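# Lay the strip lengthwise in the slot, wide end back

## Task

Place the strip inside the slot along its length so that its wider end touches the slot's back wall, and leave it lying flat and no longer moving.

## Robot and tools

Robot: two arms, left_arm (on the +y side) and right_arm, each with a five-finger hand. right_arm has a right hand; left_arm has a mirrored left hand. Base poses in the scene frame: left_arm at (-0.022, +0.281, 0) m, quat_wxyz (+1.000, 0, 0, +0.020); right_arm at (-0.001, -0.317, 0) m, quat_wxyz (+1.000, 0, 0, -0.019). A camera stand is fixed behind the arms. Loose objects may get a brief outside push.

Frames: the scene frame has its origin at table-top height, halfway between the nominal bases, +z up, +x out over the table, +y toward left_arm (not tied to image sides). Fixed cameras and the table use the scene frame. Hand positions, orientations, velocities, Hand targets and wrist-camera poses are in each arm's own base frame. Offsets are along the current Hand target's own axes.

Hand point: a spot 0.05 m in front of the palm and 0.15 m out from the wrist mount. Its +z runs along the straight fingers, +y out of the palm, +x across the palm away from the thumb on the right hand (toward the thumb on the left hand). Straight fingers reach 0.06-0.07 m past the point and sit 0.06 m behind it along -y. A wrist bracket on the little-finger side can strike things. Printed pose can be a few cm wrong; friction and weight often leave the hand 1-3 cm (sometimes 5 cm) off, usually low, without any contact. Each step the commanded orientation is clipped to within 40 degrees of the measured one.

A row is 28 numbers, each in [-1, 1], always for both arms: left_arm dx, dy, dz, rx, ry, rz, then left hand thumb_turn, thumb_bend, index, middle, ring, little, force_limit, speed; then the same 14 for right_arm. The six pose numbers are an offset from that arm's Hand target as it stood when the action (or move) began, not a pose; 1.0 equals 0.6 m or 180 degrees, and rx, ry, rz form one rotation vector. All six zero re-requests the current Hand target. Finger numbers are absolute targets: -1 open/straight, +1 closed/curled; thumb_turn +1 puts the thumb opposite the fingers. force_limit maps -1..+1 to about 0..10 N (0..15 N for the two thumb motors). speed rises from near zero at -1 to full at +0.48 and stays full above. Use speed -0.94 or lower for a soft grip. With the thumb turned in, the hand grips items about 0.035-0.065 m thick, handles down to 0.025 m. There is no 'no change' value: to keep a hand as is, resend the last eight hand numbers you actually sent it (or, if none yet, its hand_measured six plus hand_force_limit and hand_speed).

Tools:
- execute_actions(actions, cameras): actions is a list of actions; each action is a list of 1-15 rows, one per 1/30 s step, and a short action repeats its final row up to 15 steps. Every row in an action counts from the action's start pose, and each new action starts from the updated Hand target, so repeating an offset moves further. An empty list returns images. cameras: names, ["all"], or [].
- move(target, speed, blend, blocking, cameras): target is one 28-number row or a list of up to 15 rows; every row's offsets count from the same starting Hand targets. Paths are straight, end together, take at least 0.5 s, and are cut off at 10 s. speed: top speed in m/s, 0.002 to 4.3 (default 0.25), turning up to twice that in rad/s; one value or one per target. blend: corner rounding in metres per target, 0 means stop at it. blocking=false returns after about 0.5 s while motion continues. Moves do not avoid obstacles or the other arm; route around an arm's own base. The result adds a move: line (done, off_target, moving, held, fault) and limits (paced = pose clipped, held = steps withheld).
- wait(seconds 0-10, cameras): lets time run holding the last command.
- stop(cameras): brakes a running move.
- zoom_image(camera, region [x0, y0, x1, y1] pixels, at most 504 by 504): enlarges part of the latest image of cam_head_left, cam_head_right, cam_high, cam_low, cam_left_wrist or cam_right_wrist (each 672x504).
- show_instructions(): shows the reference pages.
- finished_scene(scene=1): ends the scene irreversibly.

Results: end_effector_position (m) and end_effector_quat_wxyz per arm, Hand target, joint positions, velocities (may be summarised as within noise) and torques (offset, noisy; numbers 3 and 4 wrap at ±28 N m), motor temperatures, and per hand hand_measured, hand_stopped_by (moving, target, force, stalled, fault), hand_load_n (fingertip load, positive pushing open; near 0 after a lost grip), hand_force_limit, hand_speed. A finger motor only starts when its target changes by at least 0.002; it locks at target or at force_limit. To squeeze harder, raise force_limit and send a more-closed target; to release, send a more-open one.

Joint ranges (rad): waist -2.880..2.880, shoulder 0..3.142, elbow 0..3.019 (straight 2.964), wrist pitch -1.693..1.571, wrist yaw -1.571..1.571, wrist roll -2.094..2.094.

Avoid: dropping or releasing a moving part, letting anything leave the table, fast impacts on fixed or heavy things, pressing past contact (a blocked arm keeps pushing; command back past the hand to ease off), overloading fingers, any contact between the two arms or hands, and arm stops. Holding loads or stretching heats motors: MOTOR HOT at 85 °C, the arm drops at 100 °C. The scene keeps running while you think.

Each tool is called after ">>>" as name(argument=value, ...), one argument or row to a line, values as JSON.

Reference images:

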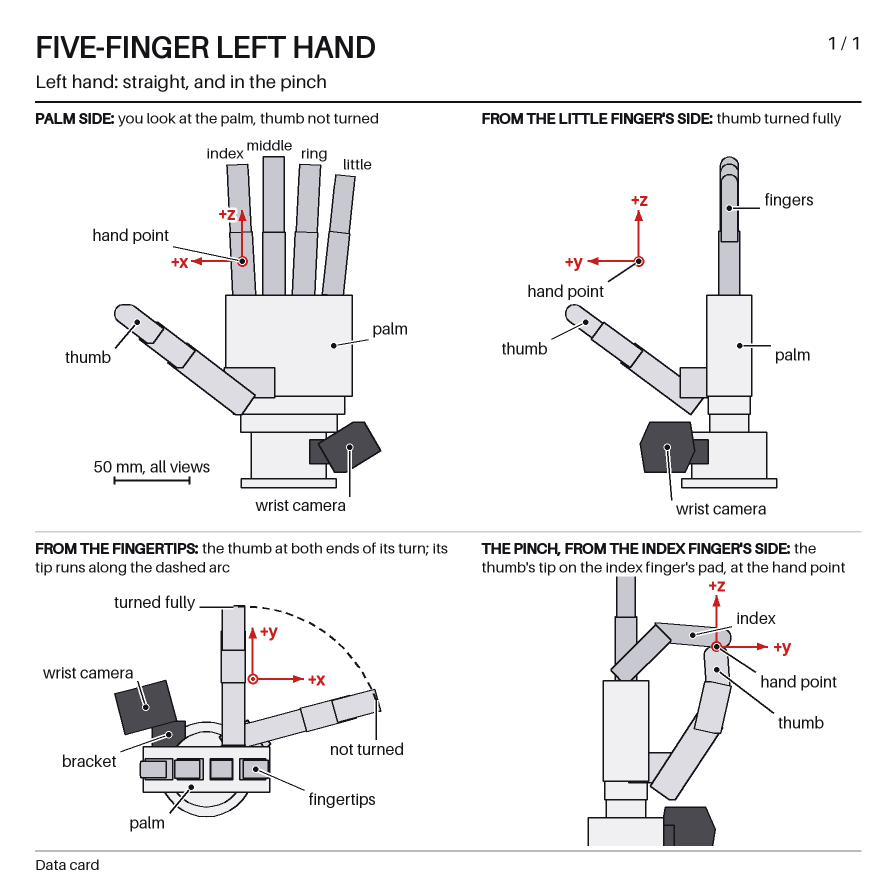

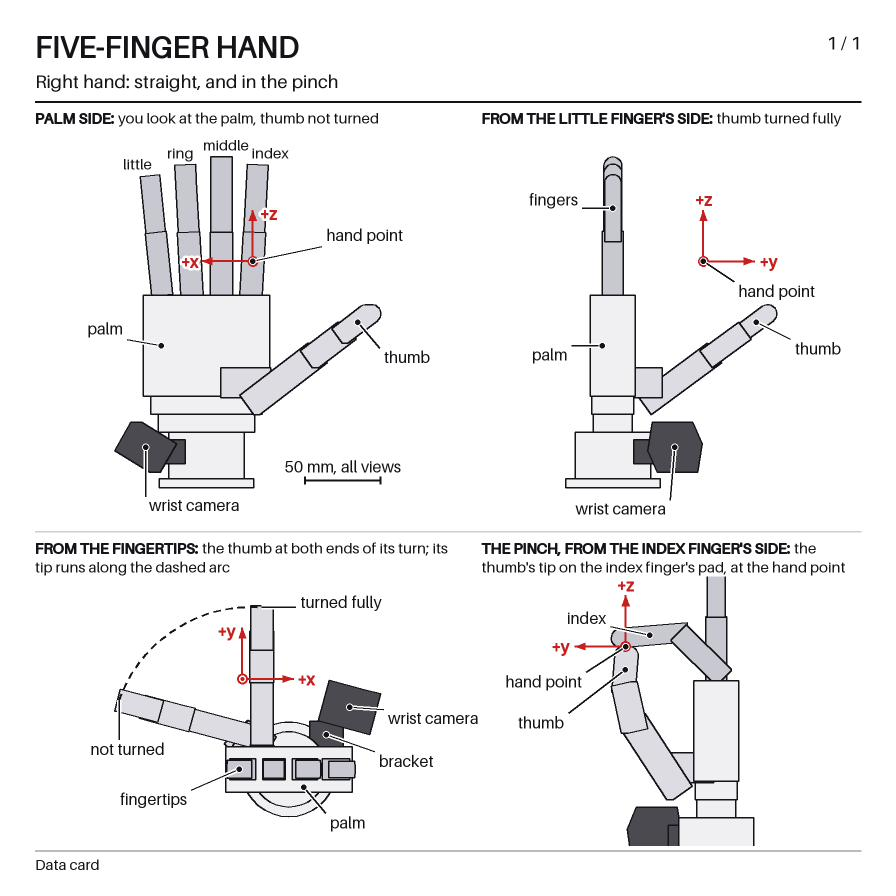

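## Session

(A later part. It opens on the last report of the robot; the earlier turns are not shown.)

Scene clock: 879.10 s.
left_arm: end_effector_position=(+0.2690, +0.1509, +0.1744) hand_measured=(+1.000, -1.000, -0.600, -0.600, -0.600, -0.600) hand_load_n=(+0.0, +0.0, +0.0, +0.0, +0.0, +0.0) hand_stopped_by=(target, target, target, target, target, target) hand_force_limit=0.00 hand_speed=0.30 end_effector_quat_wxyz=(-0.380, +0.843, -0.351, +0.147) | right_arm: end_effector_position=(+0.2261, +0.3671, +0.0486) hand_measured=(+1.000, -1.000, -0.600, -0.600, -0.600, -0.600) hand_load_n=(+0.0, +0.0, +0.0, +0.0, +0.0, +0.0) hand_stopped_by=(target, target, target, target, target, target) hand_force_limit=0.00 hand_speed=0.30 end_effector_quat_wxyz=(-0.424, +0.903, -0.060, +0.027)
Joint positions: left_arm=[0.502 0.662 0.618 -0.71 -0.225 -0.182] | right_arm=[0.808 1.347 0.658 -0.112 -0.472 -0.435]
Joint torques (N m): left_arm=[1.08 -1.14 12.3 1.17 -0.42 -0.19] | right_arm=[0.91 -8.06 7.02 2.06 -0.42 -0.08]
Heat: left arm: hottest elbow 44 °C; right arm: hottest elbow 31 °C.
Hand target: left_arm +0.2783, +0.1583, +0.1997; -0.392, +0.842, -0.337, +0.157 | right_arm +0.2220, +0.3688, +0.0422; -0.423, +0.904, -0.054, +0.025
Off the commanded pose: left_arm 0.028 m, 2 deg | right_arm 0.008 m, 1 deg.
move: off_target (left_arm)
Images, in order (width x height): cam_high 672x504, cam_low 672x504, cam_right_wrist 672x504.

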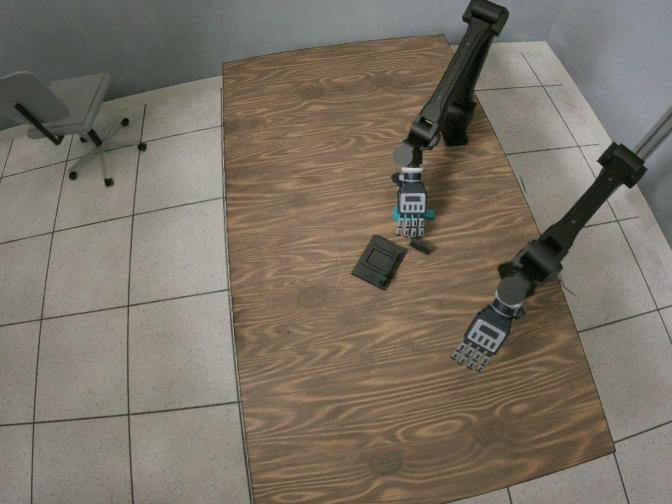

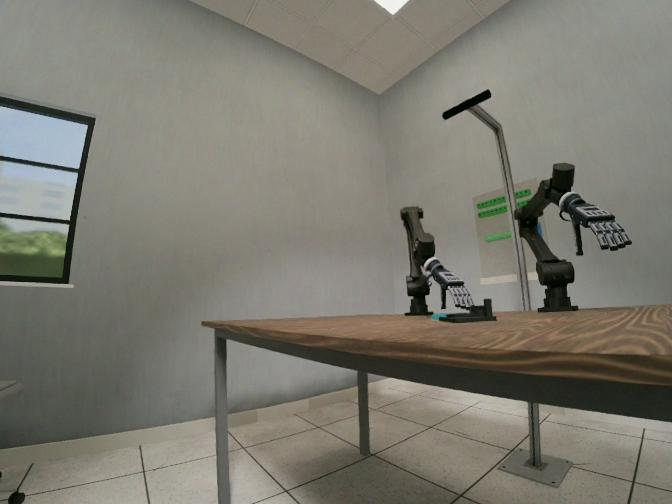

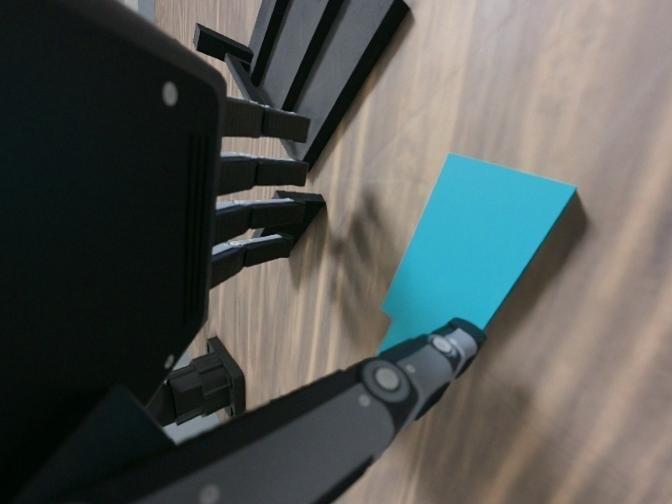

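>>> move(
  target=[
    [0,0,0,0,0,0,1,-1,-0.6,-0.6,-0.6,-0.6,0,0.3,0,0.0107,-0.0128,0,0,0,1,-1,-0.6,-0.6,-0.6,-0.6,0,0.3],
    [0,0,0,0,0,0,1,-1,-0.6,-0.6,-0.6,-0.6,0,0.3,0,0.035,0.0075,0,0,0,1,-1,-0.6,-0.6,-0.6,-0.6,0,0.3],
  ],
  cameras=["cam_right_wrist","cam_low"],
  speed=0.1,
)

>>> zoom_image(
  camera="cam_low",
  region=[400, 230, 520, 330],
)

Scene clock: 903.43 s.
left_arm: end_effector_position=(+0.2690, +0.1509, +0.1744) hand_measured=(+1.000, -1.000, -0.600, -0.600, -0.600, -0.600) hand_load_n=(+0.0, +0.0, +0.0, +0.0, +0.0, +0.0) hand_stopped_by=(target, target, target, target, target, target) hand_force_limit=0.00 hand_speed=0.30 end_effector_quat_wxyz=(-0.380, +0.843, -0.351, +0.147) | right_arm: end_effector_position=(+0.2191, +0.3612, +0.0298) hand_measured=(+1.000, -1.000, -0.600, -0.600, -0.600, -0.600) hand_load_n=(+0.0, +0.0, +0.0, +0.0, +0.0, +0.0) hand_stopped_by=(target, target, target, target, target, target) hand_force_limit=0.00 hand_speed=0.30 end_effector_quat_wxyz=(-0.423, +0.904, -0.055, +0.023)
Joint positions: left_arm=[0.502 0.662 0.618 -0.71 -0.225 -0.182] | right_arm=[0.808 1.371 0.618 -0.055 -0.481 -0.446]
Joint torques (N m): left_arm=[1.14 -1.14 12.3 1.17 -0.42 -0.19] | right_arm=[-0.32 -7.94 6.57 2.14 -0.51 -0.1]
Heat: left arm: hottest elbow 45 °C; right arm: hottest elbow 29 °C.
Hand target: left_arm +0.2783, +0.1583, +0.1997; -0.392, +0.842, -0.337, +0.157 | right_arm +0.2208, +0.3589, +0.0231; -0.423, +0.904, -0.054, +0.025
Off the commanded pose: left_arm 0.028 m, 2 deg | right_arm 0.007 m, 0 deg.
move: off_target (left_arm)
Images, in order (width x height): cam_low 672x504, cam_right_wrist 672x504.

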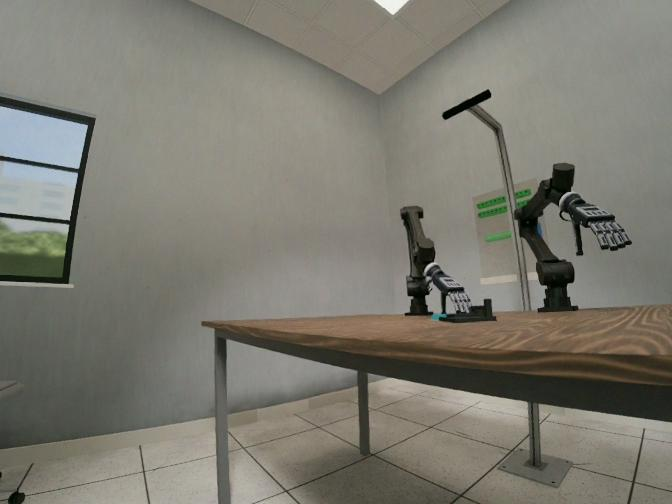

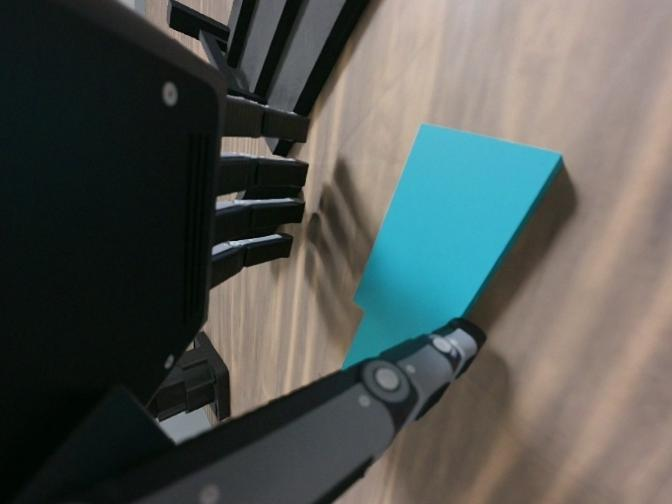

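Scaled by 4.200 from the camera's 672x504 image, which has a finer 960x720 frame.

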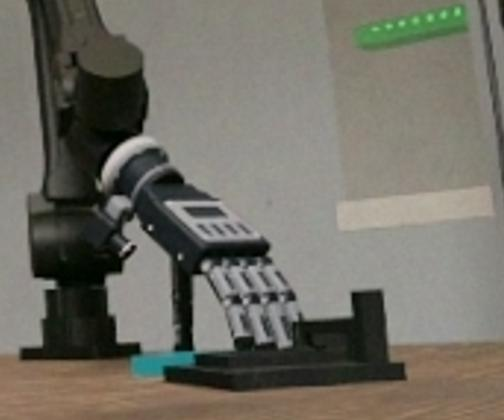

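>>> move(
  target=[
    [0,0,0,0,0,0,1,-1,-0.6,-0.6,-0.6,-0.6,0,0.3,0,0.0064,0.0053,0,0,0,1,-1,-0.6,-0.6,-0.6,-0.6,0,0.3],
    [0,0,0,0,0,0,1,-1,-0.6,-0.6,-0.6,-0.6,0,0.3,0,0.0064,0.0053,0,0,0,1,-1,0.4,0.4,0.4,0.4,-0.3,-0.85],
  ],
  cameras=["cam_right_wrist","cam_low"],
  speed=0.1,
)

Scene clock: 954.70 s.
left_arm: end_effector_position=(+0.2690, +0.1509, +0.1744) hand_measured=(+1.000, -1.000, -0.600, -0.600, -0.600, -0.600) hand_load_n=(+0.0, +0.0, -0.5, +0.0, +0.0, +0.0) hand_stopped_by=(target, target, target, target, target, target) hand_force_limit=0.00 hand_speed=0.30 end_effector_quat_wxyz=(-0.380, +0.843, -0.351, +0.147) | right_arm: end_effector_position=(+0.2206, +0.3633, +0.0270) hand_measured=(+1.000, -1.000, +0.400, +0.176, +0.400, +0.400) hand_load_n=(+0.0, +1.0, +0.0, +5.5, +0.5, +0.0) hand_stopped_by=(target, target, target, force, target, target) hand_force_limit=-0.30 hand_speed=-0.85 end_effector_quat_wxyz=(-0.428, +0.902, -0.052, +0.026)
Joint positions: left_arm=[0.502 0.662 0.618 -0.71 -0.225 -0.182] | right_arm=[0.808 1.382 0.613 -0.027 -0.484 -0.447]
Joint torques (N m): left_arm=[1.14 -1.14 12.31 1.16 -0.42 -0.19] | right_arm=[-0.5 -7.82 6.42 1.78 -0.39 -0.09]
Heat: left arm: hottest elbow 46 °C; right arm: hottest elbow 28 °C.
Hand target: left_arm +0.2783, +0.1583, +0.1997; -0.392, +0.842, -0.337, +0.157 | right_arm +0.2209, +0.3589, +0.0182; -0.423, +0.904, -0.054, +0.025
Off the commanded pose: left_arm 0.028 m, 2 deg | right_arm 0.010 m, 1 deg.
move: off_target (left_arm)
Images, in order (width x height): cam_low 672x504, cam_right_wrist 672x504.

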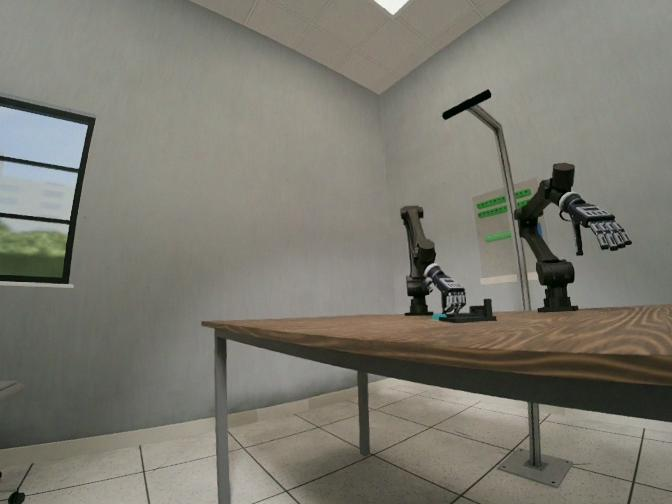

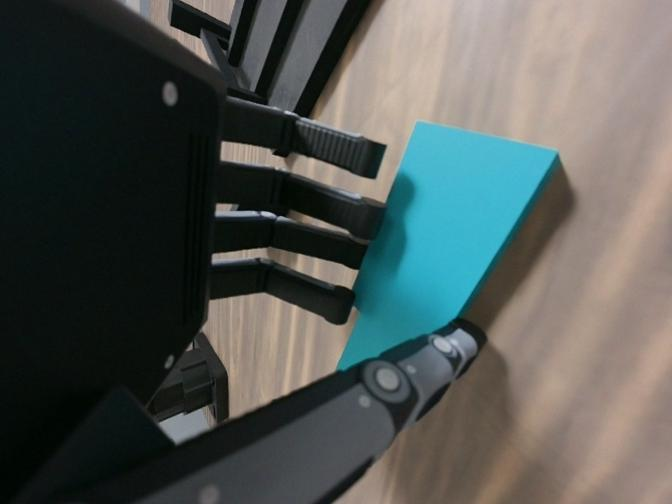

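>>> zoom_image(
  camera="cam_right_wrist",
  region=[200, 100, 600, 400],
)

>>> zoom_image(
  camera="cam_low",
  region=[410, 270, 500, 330],
)

Scaled by 1.260 from the camera's 672x504 image, which has a finer 960x720 frame.

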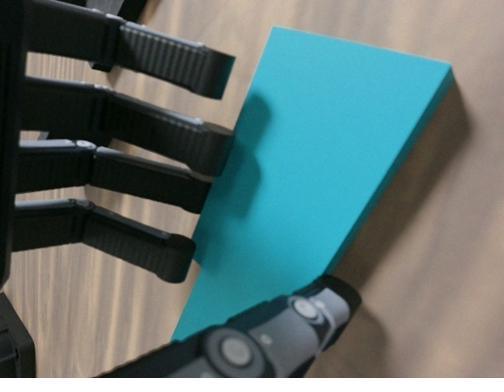

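Scaled by 5.600 from the camera's 672x504 image, which has a finer 960x720 frame.

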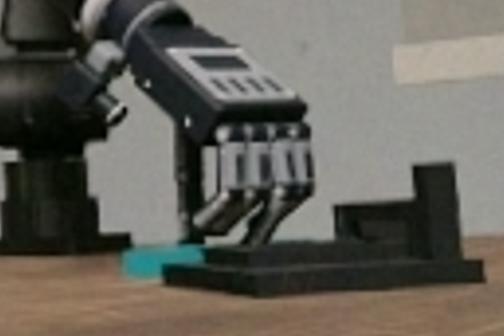

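>>> move(
  target=[
    [0,0,0,0,0,0,1,-1,-0.6,-0.6,-0.6,-0.6,0,0.3,0,0,0,0,0,0,1,-1,-0.6,-0.6,-0.6,-0.6,-0.3,-0.3],
    [0,0,0,0,0,0,1,-1,-0.6,-0.6,-0.6,-0.6,0,0.3,0.0133,0.0045,0.0102,0,0,0,1,-1,-0.6,-0.6,-0.6,-0.6,-0.3,-0.3],
  ],
  cameras=["cam_right_wrist","cam_low"],
  speed=0.1,
)

>>> zoom_image(
  camera="cam_right_wrist",
  region=[200, 100, 600, 400],
)

Scene clock: 974.57 s.
left_arm: end_effector_position=(+0.2690, +0.1509, +0.1744) hand_measured=(+1.000, -1.000, -0.600, -0.600, -0.600, -0.600) hand_load_n=(+0.0, +0.0, +0.0, +0.0, +0.0, +0.0) hand_stopped_by=(target, target, target, target, target, target) hand_force_limit=0.00 hand_speed=0.30 end_effector_quat_wxyz=(-0.380, +0.843, -0.351, +0.147) | right_arm: end_effector_position=(+0.2219, +0.3622, +0.0216) hand_measured=(+1.000, -1.000, -0.600, -0.600, -0.600, -0.600) hand_load_n=(+0.0, +0.0, +0.0, -1.0, +0.0, +0.0) hand_stopped_by=(target, target, target, target, target, target) hand_force_limit=-0.30 hand_speed=-0.30 end_effector_quat_wxyz=(-0.428, +0.902, -0.052, +0.021)
Joint positions: left_arm=[0.502 0.662 0.618 -0.71 -0.225 -0.182] | right_arm=[0.799 1.401 0.613 -0.018 -0.498 -0.452]
Joint torques (N m): left_arm=[1.14 -1.14 12.31 1.16 -0.42 -0.19] | right_arm=[-0.67 -6.77 7.42 2.02 -0.17 -0.12]
Heat: left arm: hottest elbow 46 °C; right arm: hottest elbow 28 °C.
Hand target: left_arm +0.2783, +0.1583, +0.1997; -0.392, +0.842, -0.337, +0.157 | right_arm +0.2291, +0.3609, +0.0122; -0.423, +0.904, -0.054, +0.025
Off the commanded pose: left_arm 0.028 m, 2 deg | right_arm 0.012 m, 1 deg.
move: off_target (left_arm, right_arm)
Images, in order (width x height): cam_low 672x504, cam_right_wrist 672x504.

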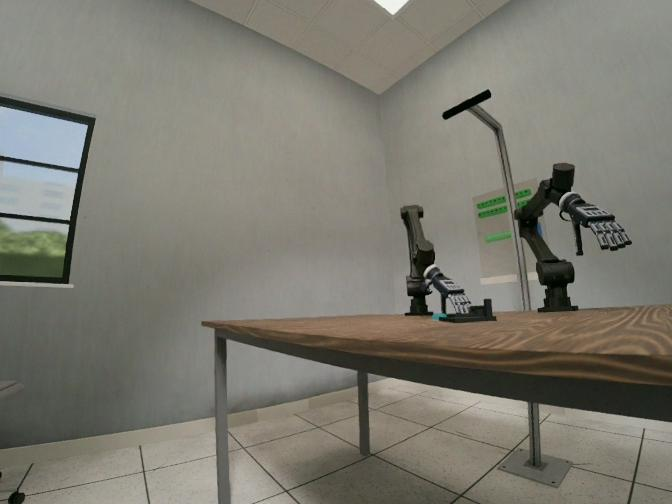

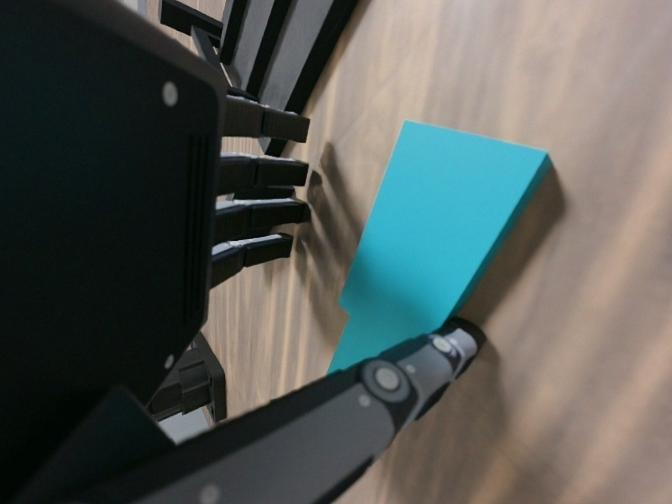

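Scaled by 1.260 from the camera's 672x504 image, which has a finer 960x720 frame.

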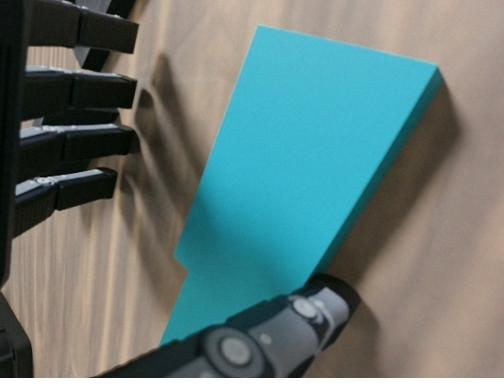

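>>> move(
  target=[
    [0,0,0,0,0,0,1,-1,-0.6,-0.6,-0.6,-0.6,0,0.3,0.012,-0.002,-0.002,0,0,0,1,-1,-0.6,-0.6,-0.6,-0.6,-0.3,-0.3],
  ],
  cameras=["cam_right_wrist"],
  speed=0.1,
)

Scene clock: 992.97 s.
left_arm: end_effector_position=(+0.2690, +0.1509, +0.1744) hand_measured=(+1.000, -1.000, -0.600, -0.600, -0.600, -0.600) hand_load_n=(+0.0, +0.0, -0.5, +0.0, +0.0, +0.0) hand_stopped_by=(target, target, target, target, target, target) hand_force_limit=0.00 hand_speed=0.30 end_effector_quat_wxyz=(-0.380, +0.843, -0.351, +0.147) | right_arm: end_effector_position=(+0.2229, +0.3607, +0.0209) hand_measured=(+1.000, -1.000, -0.600, -0.600, -0.600, -0.600) hand_load_n=(+0.0, +0.0, +0.0, +2.0, +0.0, +0.0) hand_stopped_by=(target, target, target, target, target, target) hand_force_limit=-0.30 hand_speed=-0.30 end_effector_quat_wxyz=(-0.430, +0.902, -0.048, +0.018)
Joint positions: left_arm=[0.502 0.662 0.618 -0.71 -0.225 -0.182] | right_arm=[0.79 1.404 0.613 -0.018 -0.515 -0.464]
Joint torques (N m): left_arm=[1.14 -1.14 12.3 1.17 -0.42 -0.19] | right_arm=[-1.38 -6.65 8.58 1.44 0.05 -0.14]
Heat: left arm: hottest elbow 47 °C; right arm: hottest elbow 28 °C.
Hand target: left_arm +0.2783, +0.1583, +0.1997; -0.392, +0.842, -0.337, +0.157 | right_arm +0.2362, +0.3599, +0.0139; -0.423, +0.904, -0.054, +0.025
Off the commanded pose: left_arm 0.028 m, 2 deg | right_arm 0.015 m, 1 deg.
move: off_target (left_arm, right_arm)
Images, in order (width x height): cam_right_wrist 672x504.

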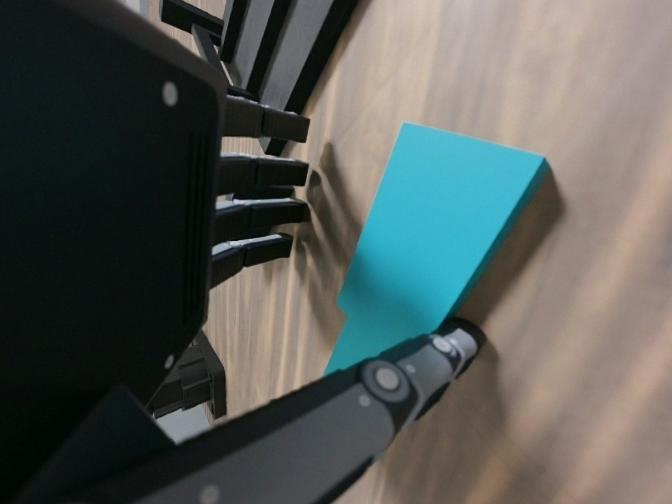

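>>> move(
  target=[
    [0,0,0,0,0,0,1,-1,-0.6,-0.6,-0.6,-0.6,0,0.3,-0.0083,-0.009,-0.0075,0,0,0,1,-1,-0.6,-0.6,-0.6,-0.6,-0.3,-0.3],
  ],
  cameras=["cam_right_wrist"],
  speed=0.1,
)

Scene clock: 1015.73 s.
left_arm: end_effector_position=(+0.2690, +0.1509, +0.1744) hand_measured=(+1.000, -1.000, -0.600, -0.600, -0.600, -0.600) hand_load_n=(+0.5, +0.0, +0.0, +0.0, +0.0, +0.0) hand_stopped_by=(target, target, target, target, target, target) hand_force_limit=0.00 hand_speed=0.30 end_effector_quat_wxyz=(-0.380, +0.843, -0.351, +0.147) | right_arm: end_effector_position=(+0.2230, +0.3607, +0.0209) hand_measured=(+1.000, -1.000, -0.600, -0.600, -0.600, -0.600) hand_load_n=(+0.0, +0.0, +0.0, +2.0, +0.0, +0.0) hand_stopped_by=(target, target, target, target, target, target) hand_force_limit=-0.30 hand_speed=-0.30 end_effector_quat_wxyz=(-0.430, +0.902, -0.048, +0.018)
Joint positions: left_arm=[0.502 0.662 0.618 -0.71 -0.225 -0.182] | right_arm=[0.79 1.404 0.613 -0.018 -0.514 -0.465]
Joint torques (N m): left_arm=[1.14 -1.14 12.3 1.17 -0.42 -0.19] | right_arm=[-0.44 -8.59 8.51 0.7 0.37 -0.06]
Heat: left arm: hottest elbow 47 °C; right arm: hottest elbow 29 °C.
Hand target: left_arm +0.2783, +0.1583, +0.1997; -0.392, +0.842, -0.337, +0.157 | right_arm +0.2313, +0.3605, +0.0209; -0.423, +0.904, -0.054, +0.025
Off the commanded pose: left_arm 0.028 m, 2 deg | right_arm 0.008 m, 1 deg.
move: off_target (left_arm)
Images, in order (width x height): cam_right_wrist 672x504.

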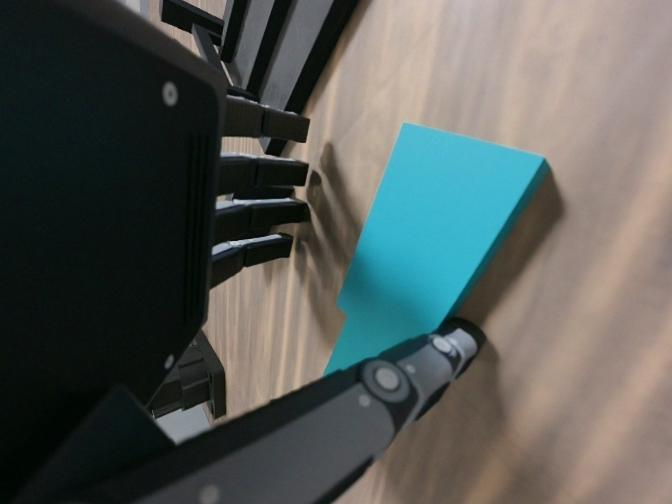

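>>> move(
  target=[
    [0,0,0,0,0,0,1,-1,-0.6,-0.6,-0.6,-0.6,0,0.3,0.0033,-0.0307,-0.0256,0,0,0,1,-1,-0.6,-0.6,-0.6,-0.6,-0.3,-0.3],
    [0,0,0,0,0,0,1,-1,-0.6,-0.6,-0.6,-0.6,0,0.3,0.0033,0.0051,0.0043,0,0,0,1,-1,-0.6,-0.6,-0.6,-0.6,-0.3,-0.3],
  ],
  cameras=["cam_right_wrist"],
  speed=0.1,
)

Scene clock: 1027.17 s.
left_arm: end_effector_position=(+0.2690, +0.1509, +0.1744) hand_measured=(+1.000, -1.000, -0.600, -0.600, -0.600, -0.600) hand_load_n=(+0.5, +0.0, +0.0, +0.0, +0.0, +0.0) hand_stopped_by=(target, target, target, target, target, target) hand_force_limit=0.00 hand_speed=0.30 end_effector_quat_wxyz=(-0.380, +0.843, -0.351, +0.147) | right_arm: end_effector_position=(+0.2221, +0.3567, +0.0222) hand_measured=(+1.000, -1.000, -0.600, -0.600, -0.600, -0.600) hand_load_n=(+0.0, +0.0, +0.0, -2.0, +0.0, +0.0) hand_stopped_by=(target, target, target, target, target, target) hand_force_limit=-0.30 hand_speed=-0.30 end_effector_quat_wxyz=(-0.424, +0.904, -0.052, +0.017)
Joint positions: left_arm=[0.502 0.662 0.618 -0.71 -0.225 -0.182] | right_arm=[0.787 1.393 0.613 -0.042 -0.508 -0.465]
Joint torques (N m): left_arm=[1.14 -1.08 12.31 1.16 -0.42 -0.19] | right_arm=[-0.62 -6.59 8.47 2.09 -0.06 -0.1]
Heat: left arm: hottest elbow 47 °C; right arm: hottest elbow 29 °C.
Hand target: left_arm +0.2783, +0.1583, +0.1997; -0.392, +0.842, -0.337, +0.157 | right_arm +0.2332, +0.3603, +0.0170; -0.423, +0.904, -0.053, +0.025
Off the commanded pose: left_arm 0.028 m, 2 deg | right_arm 0.013 m, 1 deg.
move: off_target (left_arm, right_arm)
Images, in order (width x height): cam_right_wrist 672x504.

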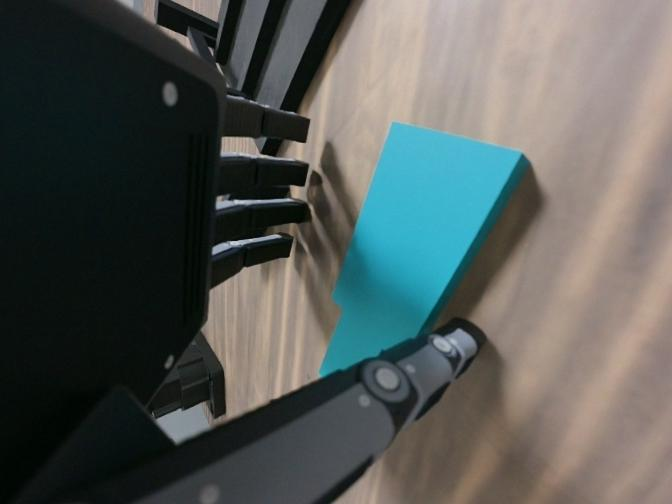

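>>> move(
  target=[
    [0,0,0,0,0,0,1,-1,-0.6,-0.6,-0.6,-0.6,0,0.3,0.0203,-0.0361,-0.0138,0,0,0,1,-1,-0.6,-0.6,-0.6,-0.6,-0.3,-0.3],
    [0,0,0,0,0,0,1,-1,-0.6,-0.6,-0.6,-0.6,0,0.3,0.0203,-0.0105,0.0075,0,0,0,1,-1,-0.6,-0.6,-0.6,-0.6,-0.3,-0.3],
  ],
  cameras=["cam_right_wrist"],
  speed=0.1,
)

Scene clock: 1041.30 s.
left_arm: end_effector_position=(+0.2690, +0.1509, +0.1744) hand_measured=(+1.000, -1.000, -0.600, -0.600, -0.600, -0.600) hand_load_n=(+0.0, +0.0, +0.0, +0.0, -0.5, +0.0) hand_stopped_by=(target, target, target, target, target, target) hand_force_limit=0.00 hand_speed=0.30 end_effector_quat_wxyz=(-0.380, +0.843, -0.351, +0.147) | right_arm: end_effector_position=(+0.2339, +0.3605, +0.0225) hand_measured=(+1.000, -1.000, -0.600, -0.600, -0.600, -0.600) hand_load_n=(+0.0, +0.0, +0.0, -1.5, +0.0, -0.5) hand_stopped_by=(target, target, target, target, target, target) hand_force_limit=-0.30 hand_speed=-0.30 end_effector_quat_wxyz=(-0.422, +0.905, -0.054, +0.017)
Joint positions: left_arm=[0.502 0.662 0.618 -0.71 -0.225 -0.182] | right_arm=[0.772 1.421 0.646 -0.057 -0.516 -0.476]
Joint torques (N m): left_arm=[1.14 -1.14 12.3 1.17 -0.42 -0.19] | right_arm=[-0.38 -7.12 8.92 2.07 -0.11 -0.1]
Heat: left arm: hottest elbow 47 °C; right arm: hottest elbow 29 °C.
Hand target: left_arm +0.2783, +0.1583, +0.1997; -0.392, +0.842, -0.337, +0.157 | right_arm +0.2461, +0.3663, +0.0189; -0.423, +0.904, -0.054, +0.025
Off the commanded pose: left_arm 0.028 m, 2 deg | right_arm 0.014 m, 1 deg.
move: off_target (left_arm, right_arm)
Images, in order (width x height): cam_right_wrist 672x504.

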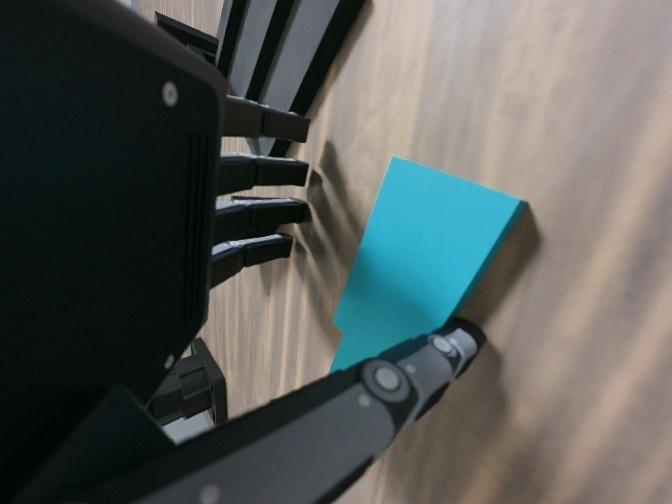

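>>> move(
  target=[
    [0,0,0,0,0,0,1,-1,-0.6,-0.6,-0.6,-0.6,0,0.3,0,0,0,0,0,0,1,-1,0.4,0.4,0.4,0.4,-0.3,-0.85],
  ],
  cameras=["cam_right_wrist"],
  speed=0.1,
)

>>> zoom_image(
  camera="cam_right_wrist",
  region=[200, 100, 600, 400],
)

Scene clock: 1052.30 s.
left_arm: end_effector_position=(+0.2690, +0.1509, +0.1744) hand_measured=(+1.000, -1.000, -0.600, -0.600, -0.600, -0.600) hand_load_n=(+0.0, +0.0, +0.0, +0.0, +0.0, +0.0) hand_stopped_by=(target, target, target, target, target, target) hand_force_limit=0.00 hand_speed=0.30 end_effector_quat_wxyz=(-0.380, +0.843, -0.351, +0.147) | right_arm: end_effector_position=(+0.2357, +0.3628, +0.0232) hand_measured=(+1.000, -1.000, +0.230, -0.534, +0.230, +0.400) hand_load_n=(+0.0, +2.0, +5.0, +2.5, +3.0, +0.0) hand_stopped_by=(target, target, force, force, force, target) hand_force_limit=-0.30 hand_speed=-0.85 end_effector_quat_wxyz=(-0.427, +0.903, -0.052, +0.019)
Joint positions: left_arm=[0.502 0.662 0.618 -0.71 -0.225 -0.182] | right_arm=[0.772 1.424 0.646 -0.042 -0.518 -0.476]
Joint torques (N m): left_arm=[1.14 -1.08 12.3 1.17 -0.42 -0.19] | right_arm=[-0.38 -7.3 8.88 1.5 0.03 -0.1]
Heat: left arm: hottest elbow 47 °C; right arm: hottest elbow 29 °C.
Hand target: left_arm +0.2783, +0.1583, +0.1997; -0.392, +0.842, -0.337, +0.157 | right_arm +0.2461, +0.3662, +0.0187; -0.423, +0.904, -0.054, +0.025
Off the commanded pose: left_arm 0.028 m, 2 deg | right_arm 0.012 m, 1 deg.
move: off_target (left_arm, right_arm)
Images, in order (width x height): cam_right_wrist 672x504.

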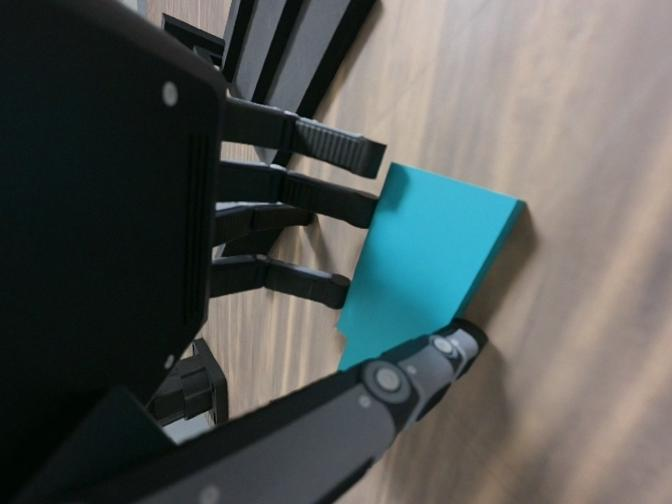

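Scaled by 1.260 from the camera's 672x504 image, which has a finer 960x720 frame.

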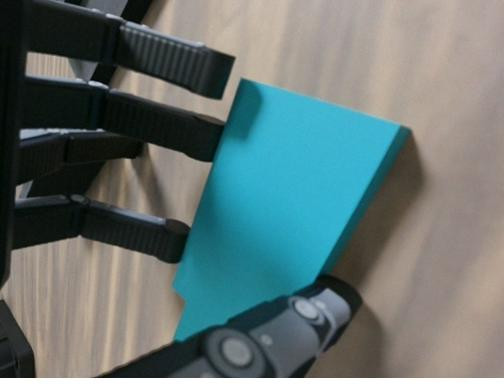

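>>> move(
  target=[
    [0,0,0,0,0,0,1,-1,-0.6,-0.6,-0.6,-0.6,0,0.3,0,0,0,0,0,0,1,-1,0.5,-0.55,0.5,0.4,0.1,-0.85],
    [0,0,0,0,0,0,1,-1,-0.6,-0.6,-0.6,-0.6,0,0.3,0,-0.078,-0.065,0,0,0,1,-1,0.5,-0.55,0.5,0.4,0.1,-0.85],
    [0,0,0,0,0,0,1,-1,-0.6,-0.6,-0.6,-0.6,0,0.3,0,-0.078,-0.065,0,0,0,1,-1,0.5,0.5,0.5,0.4,0.1,-0.85],
  ],
  cameras=["cam_right_wrist","cam_head_left"],
  speed=0.1,
)

>>> zoom_image(
  camera="cam_right_wrist",
  region=[150, 0, 600, 400],
)

Scene clock: 1105.13 s.
left_arm: end_effector_position=(+0.2690, +0.1509, +0.1744) hand_measured=(+1.000, -1.000, -0.600, -0.600, -0.600, -0.600) hand_load_n=(+0.0, +0.0, +0.0, +0.0, +0.0, -0.5) hand_stopped_by=(target, target, target, target, target, target) hand_force_limit=0.00 hand_speed=0.30 end_effector_quat_wxyz=(-0.380, +0.843, -0.351, +0.147) | right_arm: end_effector_position=(+0.2308, +0.3563, +0.0627) hand_measured=(+1.000, -1.000, +0.242, +0.500, +0.242, +0.400) hand_load_n=(+0.0, +0.0, +0.0, +0.0, +0.5, +0.0) hand_stopped_by=(target, target, force, target, force, target) hand_force_limit=0.10 hand_speed=-0.85 end_effector_quat_wxyz=(-0.413, +0.909, -0.059, +0.011)
Joint positions: left_arm=[0.502 0.662 0.618 -0.71 -0.225 -0.182] | right_arm=[0.772 1.325 0.701 -0.232 -0.511 -0.476]
Joint torques (N m): left_arm=[1.08 -1.14 12.31 1.17 -0.42 -0.19] | right_arm=[-0.5 -9.17 11.54 0.81 -0.31 -0.1]
Motor temperatures (°C): left_arm=[24 23 48 23 22 21] | right_arm=[24 23 30 22 23 19]
Heat: left arm: hottest elbow 48 °C; right arm: hottest elbow 30 °C.
Hand target: left_arm +0.2783, +0.1583, +0.1997; -0.392, +0.842, -0.337, +0.157 | right_arm +0.2462, +0.3664, +0.0798; -0.423, +0.904, -0.054, +0.025
Off the commanded pose: left_arm 0.028 m, 2 deg | right_arm 0.025 m, 2 deg.
move: off_target (left_arm, right_arm); target 3's new numbers were sent with right_arm's hand 0.025 m and 2 deg from that target
Images, in order (width x height): cam_head_left 672x504, cam_right_wrist 672x504.

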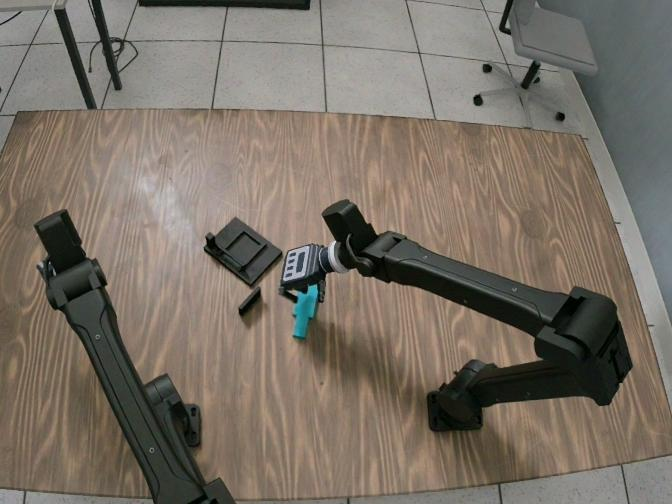

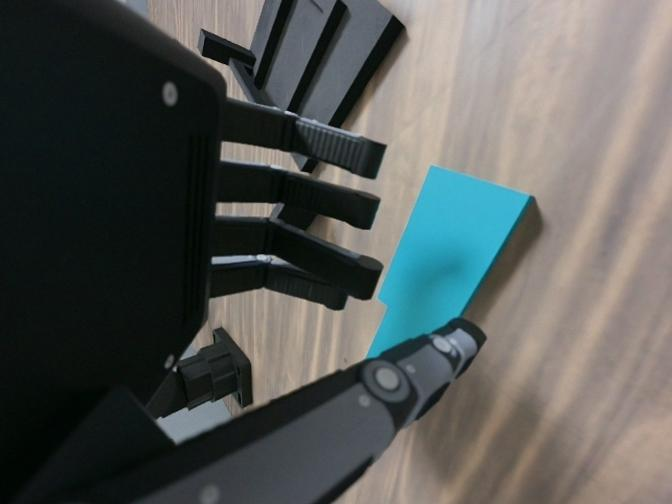

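Scaled by 1.120 from the camera's 672x504 image, which has a finer 960x720 frame.

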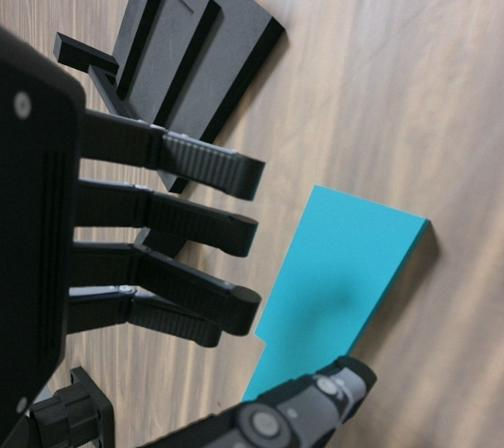

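>>> move(
  target=[
    [0,0,0,0,0,0,1,-1,-0.6,-0.6,-0.6,-0.6,0,0.3,0,0,0,0,0,0,1,-1,-0.6,-0.6,-0.6,-0.6,0.1,0],
    [0,0,0,0,0,0,1,-1,-0.6,-0.6,-0.6,-0.6,0,0.3,0,0.0745,0.0622,0,0,0,1,-1,-0.6,-0.6,-0.6,-0.6,0.1,0],
  ],
  cameras=["cam_right_wrist"],
  speed=0.1,
)

Scene clock: 1121.43 s.
left_arm: end_effector_position=(+0.2690, +0.1509, +0.1744) hand_measured=(+1.000, -1.000, -0.600, -0.600, -0.600, -0.600) hand_load_n=(+0.0, +0.0, +0.0, +0.0, +0.0, +0.0) hand_stopped_by=(target, target, target, target, target, target) hand_force_limit=0.00 hand_speed=0.30 end_effector_quat_wxyz=(-0.380, +0.843, -0.351, +0.147) | right_arm: end_effector_position=(+0.2447, +0.3700, +0.0326) hand_measured=(+1.000, -1.000, -0.600, -0.600, -0.600, -0.600) hand_load_n=(+1.0, +0.0, +0.0, +0.0, -0.5, +0.0) hand_stopped_by=(target, target, target, target, target, target) hand_force_limit=0.10 hand_speed=0.00 end_effector_quat_wxyz=(-0.428, +0.902, -0.052, +0.024)
Joint positions: left_arm=[0.502 0.662 0.618 -0.71 -0.225 -0.182] | right_arm=[0.772 1.426 0.681 -0.068 -0.512 -0.477]
Joint torques (N m): left_arm=[1.08 -1.14 12.3 1.17 -0.42 -0.19] | right_arm=[-0.32 -8.23 6.5 2.13 -0.26 -0.09]
Heat: left arm: hottest elbow 48 °C; right arm: hottest elbow 30 °C.
Hand target: left_arm +0.2783, +0.1583, +0.1997; -0.392, +0.842, -0.337, +0.157 | right_arm +0.2462, +0.3664, +0.0216; -0.423, +0.904, -0.053, +0.025
Off the commanded pose: left_arm 0.028 m, 2 deg | right_arm 0.012 m, 1 deg.
move: off_target (left_arm, right_arm)
Images, in order (width x height): cam_right_wrist 672x504.

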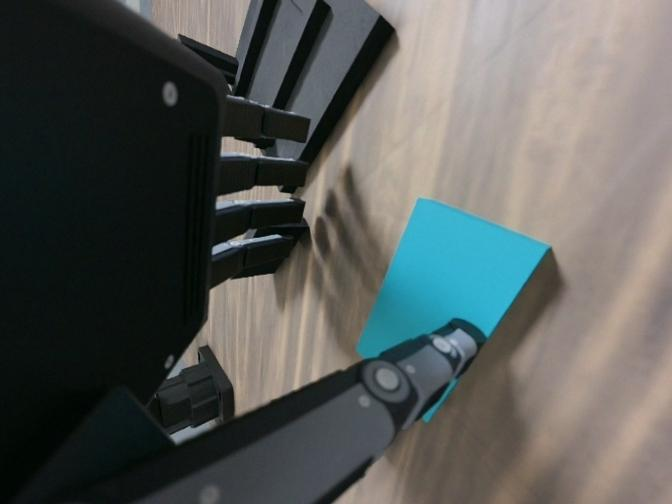

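>>> move(
  target=[
    [0,0,0,0,0,0,1,-1,-0.6,-0.6,-0.6,-0.6,0,0.3,-0.0183,-0.02,-0.045,0,0,0,1,-1,-0.6,-0.6,-0.6,-0.6,0.1,0],
    [0,0,0,0,0,0,1,-1,-0.6,-0.6,-0.6,-0.6,0,0.3,-0.0133,0.0107,-0.004,0,0,0,1,-1,-0.6,-0.6,-0.6,-0.6,0.1,0],
  ],
  cameras=["cam_right_wrist"],
  speed=0.12,
)

Scene clock: 1142.20 s.
left_arm: end_effector_position=(+0.2690, +0.1509, +0.1744) hand_measured=(+1.000, -1.000, -0.600, -0.600, -0.600, -0.600) hand_load_n=(+0.0, +0.0, +0.0, +0.0, +0.0, +0.0) hand_stopped_by=(target, target, target, target, target, target) hand_force_limit=0.00 hand_speed=0.30 end_effector_quat_wxyz=(-0.380, +0.843, -0.351, +0.147) | right_arm: end_effector_position=(+0.2371, +0.3612, +0.0237) hand_measured=(+1.000, -1.000, -0.600, -0.600, -0.600, -0.600) hand_load_n=(+0.0, +0.0, +0.0, +0.0, +0.0, +0.0) hand_stopped_by=(target, target, target, target, target, target) hand_force_limit=0.10 hand_speed=0.00 end_effector_quat_wxyz=(-0.423, +0.904, -0.054, +0.023)
Joint positions: left_arm=[0.502 0.662 0.618 -0.71 -0.225 -0.182] | right_arm=[0.772 1.419 0.647 -0.051 -0.506 -0.477]
Joint torques (N m): left_arm=[1.14 -1.14 12.31 1.16 -0.42 -0.19] | right_arm=[0.15 -8.64 6.64 2.13 -0.32 -0.03]
Heat: left arm: hottest elbow 48 °C; right arm: hottest elbow 29 °C.
Hand target: left_arm +0.2783, +0.1583, +0.1997; -0.392, +0.842, -0.337, +0.157 | right_arm +0.2374, +0.3612, +0.0180; -0.423, +0.904, -0.054, +0.025
Off the commanded pose: left_arm 0.028 m, 2 deg | right_arm 0.006 m, 0 deg.
move: off_target (left_arm)
Images, in order (width x height): cam_right_wrist 672x504.

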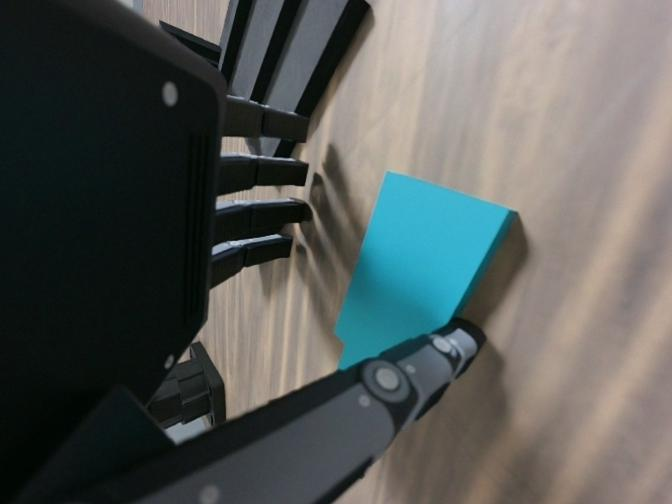

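>>> move(
  target=[
    [0,0,0,0,0,0,1,-1,-0.6,-0.6,-0.6,-0.6,0,0.3,0,-0.0307,-0.0256,0,0,0,1,-1,-0.6,-0.6,-0.6,-0.6,0.1,0],
    [0,0,0,0,0,0,1,-1,-0.6,-0.6,-0.6,-0.6,0,0.3,0,-0.0307,-0.0256,0,0,0,1,-1,-0.2,-0.2,-0.2,-0.2,0.1,0],
    [0,0,0,0,0,0,1,-1,-0.6,-0.6,-0.6,-0.6,0,0.3,0,-0.0013,-0.0011,0,0,0,1,-1,-0.2,-0.2,-0.2,-0.2,0.1,0],
    [0,0,0,0,0,0,1,-1,-0.6,-0.6,-0.6,-0.6,0,0.3,0,-0.0013,-0.0011,0,0,0,1,-1,0.5,0.5,0.5,0.4,0.1,-0.85],
  ],
  cameras=["cam_right_wrist"],
  speed=0.12,
)

>>> zoom_image(
  camera="cam_right_wrist",
  region=[200, 100, 600, 400],
)

Scene clock: 1162.00 s.
left_arm: end_effector_position=(+0.2690, +0.1509, +0.1744) hand_measured=(+1.000, -1.000, -0.600, -0.600, -0.600, -0.600) hand_load_n=(+0.0, +0.0, +0.0, +0.0, +0.0, +0.0) hand_stopped_by=(target, target, target, target, target, target) hand_force_limit=0.00 hand_speed=0.30 end_effector_quat_wxyz=(-0.380, +0.843, -0.351, +0.147) | right_arm: end_effector_position=(+0.2374, +0.3615, +0.0260) hand_measured=(+1.000, -1.000, +0.500, +0.172, +0.500, +0.400) hand_load_n=(+1.0, +1.0, +0.0, +5.0, +0.5, +0.5) hand_stopped_by=(target, target, target, force, target, target) hand_force_limit=0.10 hand_speed=-0.85 end_effector_quat_wxyz=(-0.425, +0.903, -0.054, +0.025)
Joint positions: left_arm=[0.502 0.662 0.618 -0.71 -0.225 -0.182] | right_arm=[0.772 1.413 0.647 -0.052 -0.506 -0.477]
Joint torques (N m): left_arm=[1.14 -1.14 12.3 1.16 -0.42 -0.19] | right_arm=[0.21 -8.18 6.75 2.04 -0.32 -0.03]
Heat: left arm: hottest elbow 48 °C; right arm: hottest elbow 28 °C.
Hand target: left_arm +0.2783, +0.1583, +0.1997; -0.392, +0.842, -0.337, +0.157 | right_arm +0.2374, +0.3612, +0.0190; -0.423, +0.904, -0.054, +0.025
Off the commanded pose: left_arm 0.028 m, 2 deg | right_arm 0.007 m, 0 deg.
move: off_target (left_arm); target 2's new numbers were sent with right_arm's hand 0.012 m and 1 deg from that target
Images, in order (width x height): cam_right_wrist 672x504.

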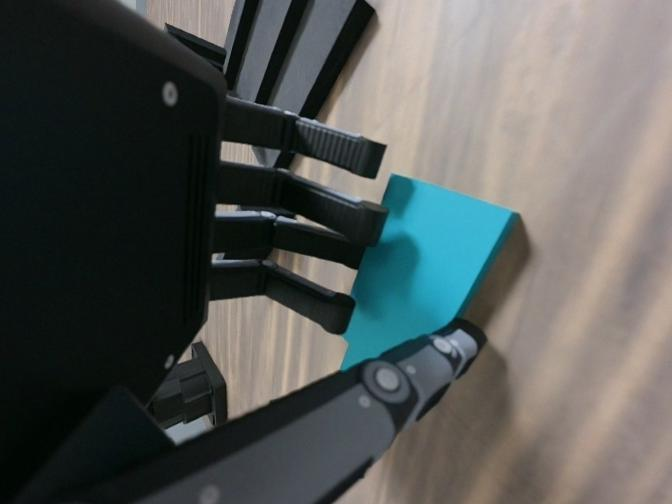

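Scaled by 1.260 from the camera's 672x504 image, which has a finer 960x720 frame.

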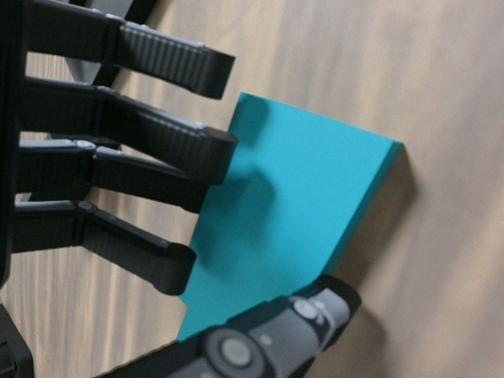

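>>> move(
  target=[
    [0,0,0,0,0,0,1,-1,-0.6,-0.6,-0.6,-0.6,0,0.3,0,-0.0307,-0.0256,0,0,0,1,-1,0.5,0.5,0.5,0.4,0.1,-0.85],
    [0,0,0,0,0,0,1,-1,-0.6,-0.6,-0.6,-0.6,0,0.3,0,-0.0307,-0.0256,0,0,0,1,-1,-0.1,-0.15,-0.1,-0.1,0.1,0],
    [0,0,0,0,0,0,1,-1,-0.6,-0.6,-0.6,-0.6,0,0.3,0,0.0077,0.0064,0,0,0,1,-1,-0.1,-0.15,-0.1,-0.1,0.1,0],
  ],
  cameras=["cam_right_wrist"],
  speed=0.12,
)

>>> zoom_image(
  camera="cam_right_wrist",
  region=[200, 100, 600, 400],
)

Scene clock: 1192.50 s.
left_arm: end_effector_position=(+0.2690, +0.1509, +0.1744) hand_measured=(+1.000, -1.000, -0.600, -0.600, -0.600, -0.600) hand_load_n=(+0.0, +0.0, +0.0, +0.0, +0.0, +0.0) hand_stopped_by=(target, target, target, target, target, target) hand_force_limit=0.00 hand_speed=0.30 end_effector_quat_wxyz=(-0.380, +0.843, -0.351, +0.147) | right_arm: end_effector_position=(+0.2403, +0.3651, +0.0326) hand_measured=(+1.000, -1.000, -0.100, -0.150, -0.100, -0.100) hand_load_n=(+2.0, +0.5, +0.0, +0.0, +0.0, +0.0) hand_stopped_by=(target, target, target, target, target, target) hand_force_limit=0.10 hand_speed=0.00 end_effector_quat_wxyz=(-0.434, +0.899, -0.052, +0.031)
Joint positions: left_arm=[0.502 0.662 0.618 -0.71 -0.225 -0.182] | right_arm=[0.771 1.403 0.647 -0.036 -0.508 -0.47]
Joint torques (N m): left_arm=[1.14 -1.14 12.3 1.16 -0.42 -0.19] | right_arm=[0.21 -6.3 6.23 2.17 -0.22 -0.11]
Heat: left arm: hottest elbow 49 °C; right arm: hottest elbow 28 °C.
Hand target: left_arm +0.2783, +0.1583, +0.1997; -0.392, +0.842, -0.337, +0.157 | right_arm +0.2375, +0.3612, +0.0130; -0.423, +0.904, -0.054, +0.025
Off the commanded pose: left_arm 0.028 m, 2 deg | right_arm 0.020 m, 2 deg.
move: off_target (left_arm, right_arm); target 2's new numbers were sent with right_arm's hand 0.017 m and 2 deg from that target
Images, in order (width x height): cam_right_wrist 672x504.

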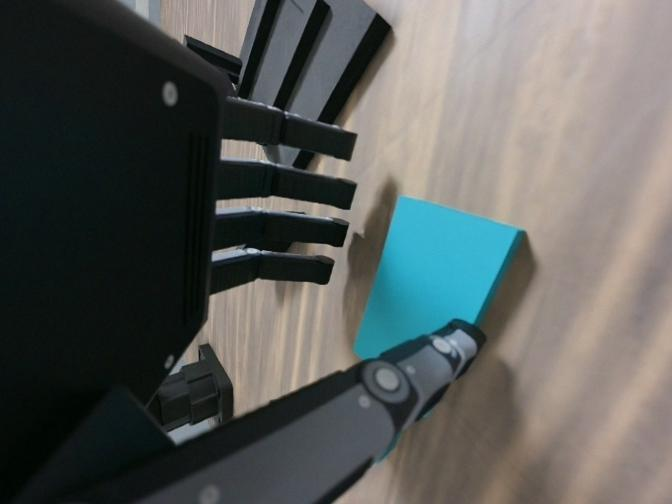

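Scaled by 1.260 from the camera's 672x504 image, which has a finer 960x720 frame.

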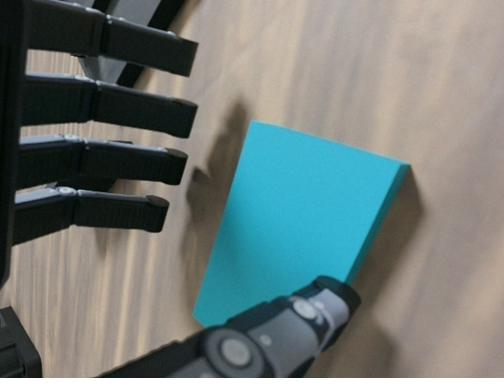

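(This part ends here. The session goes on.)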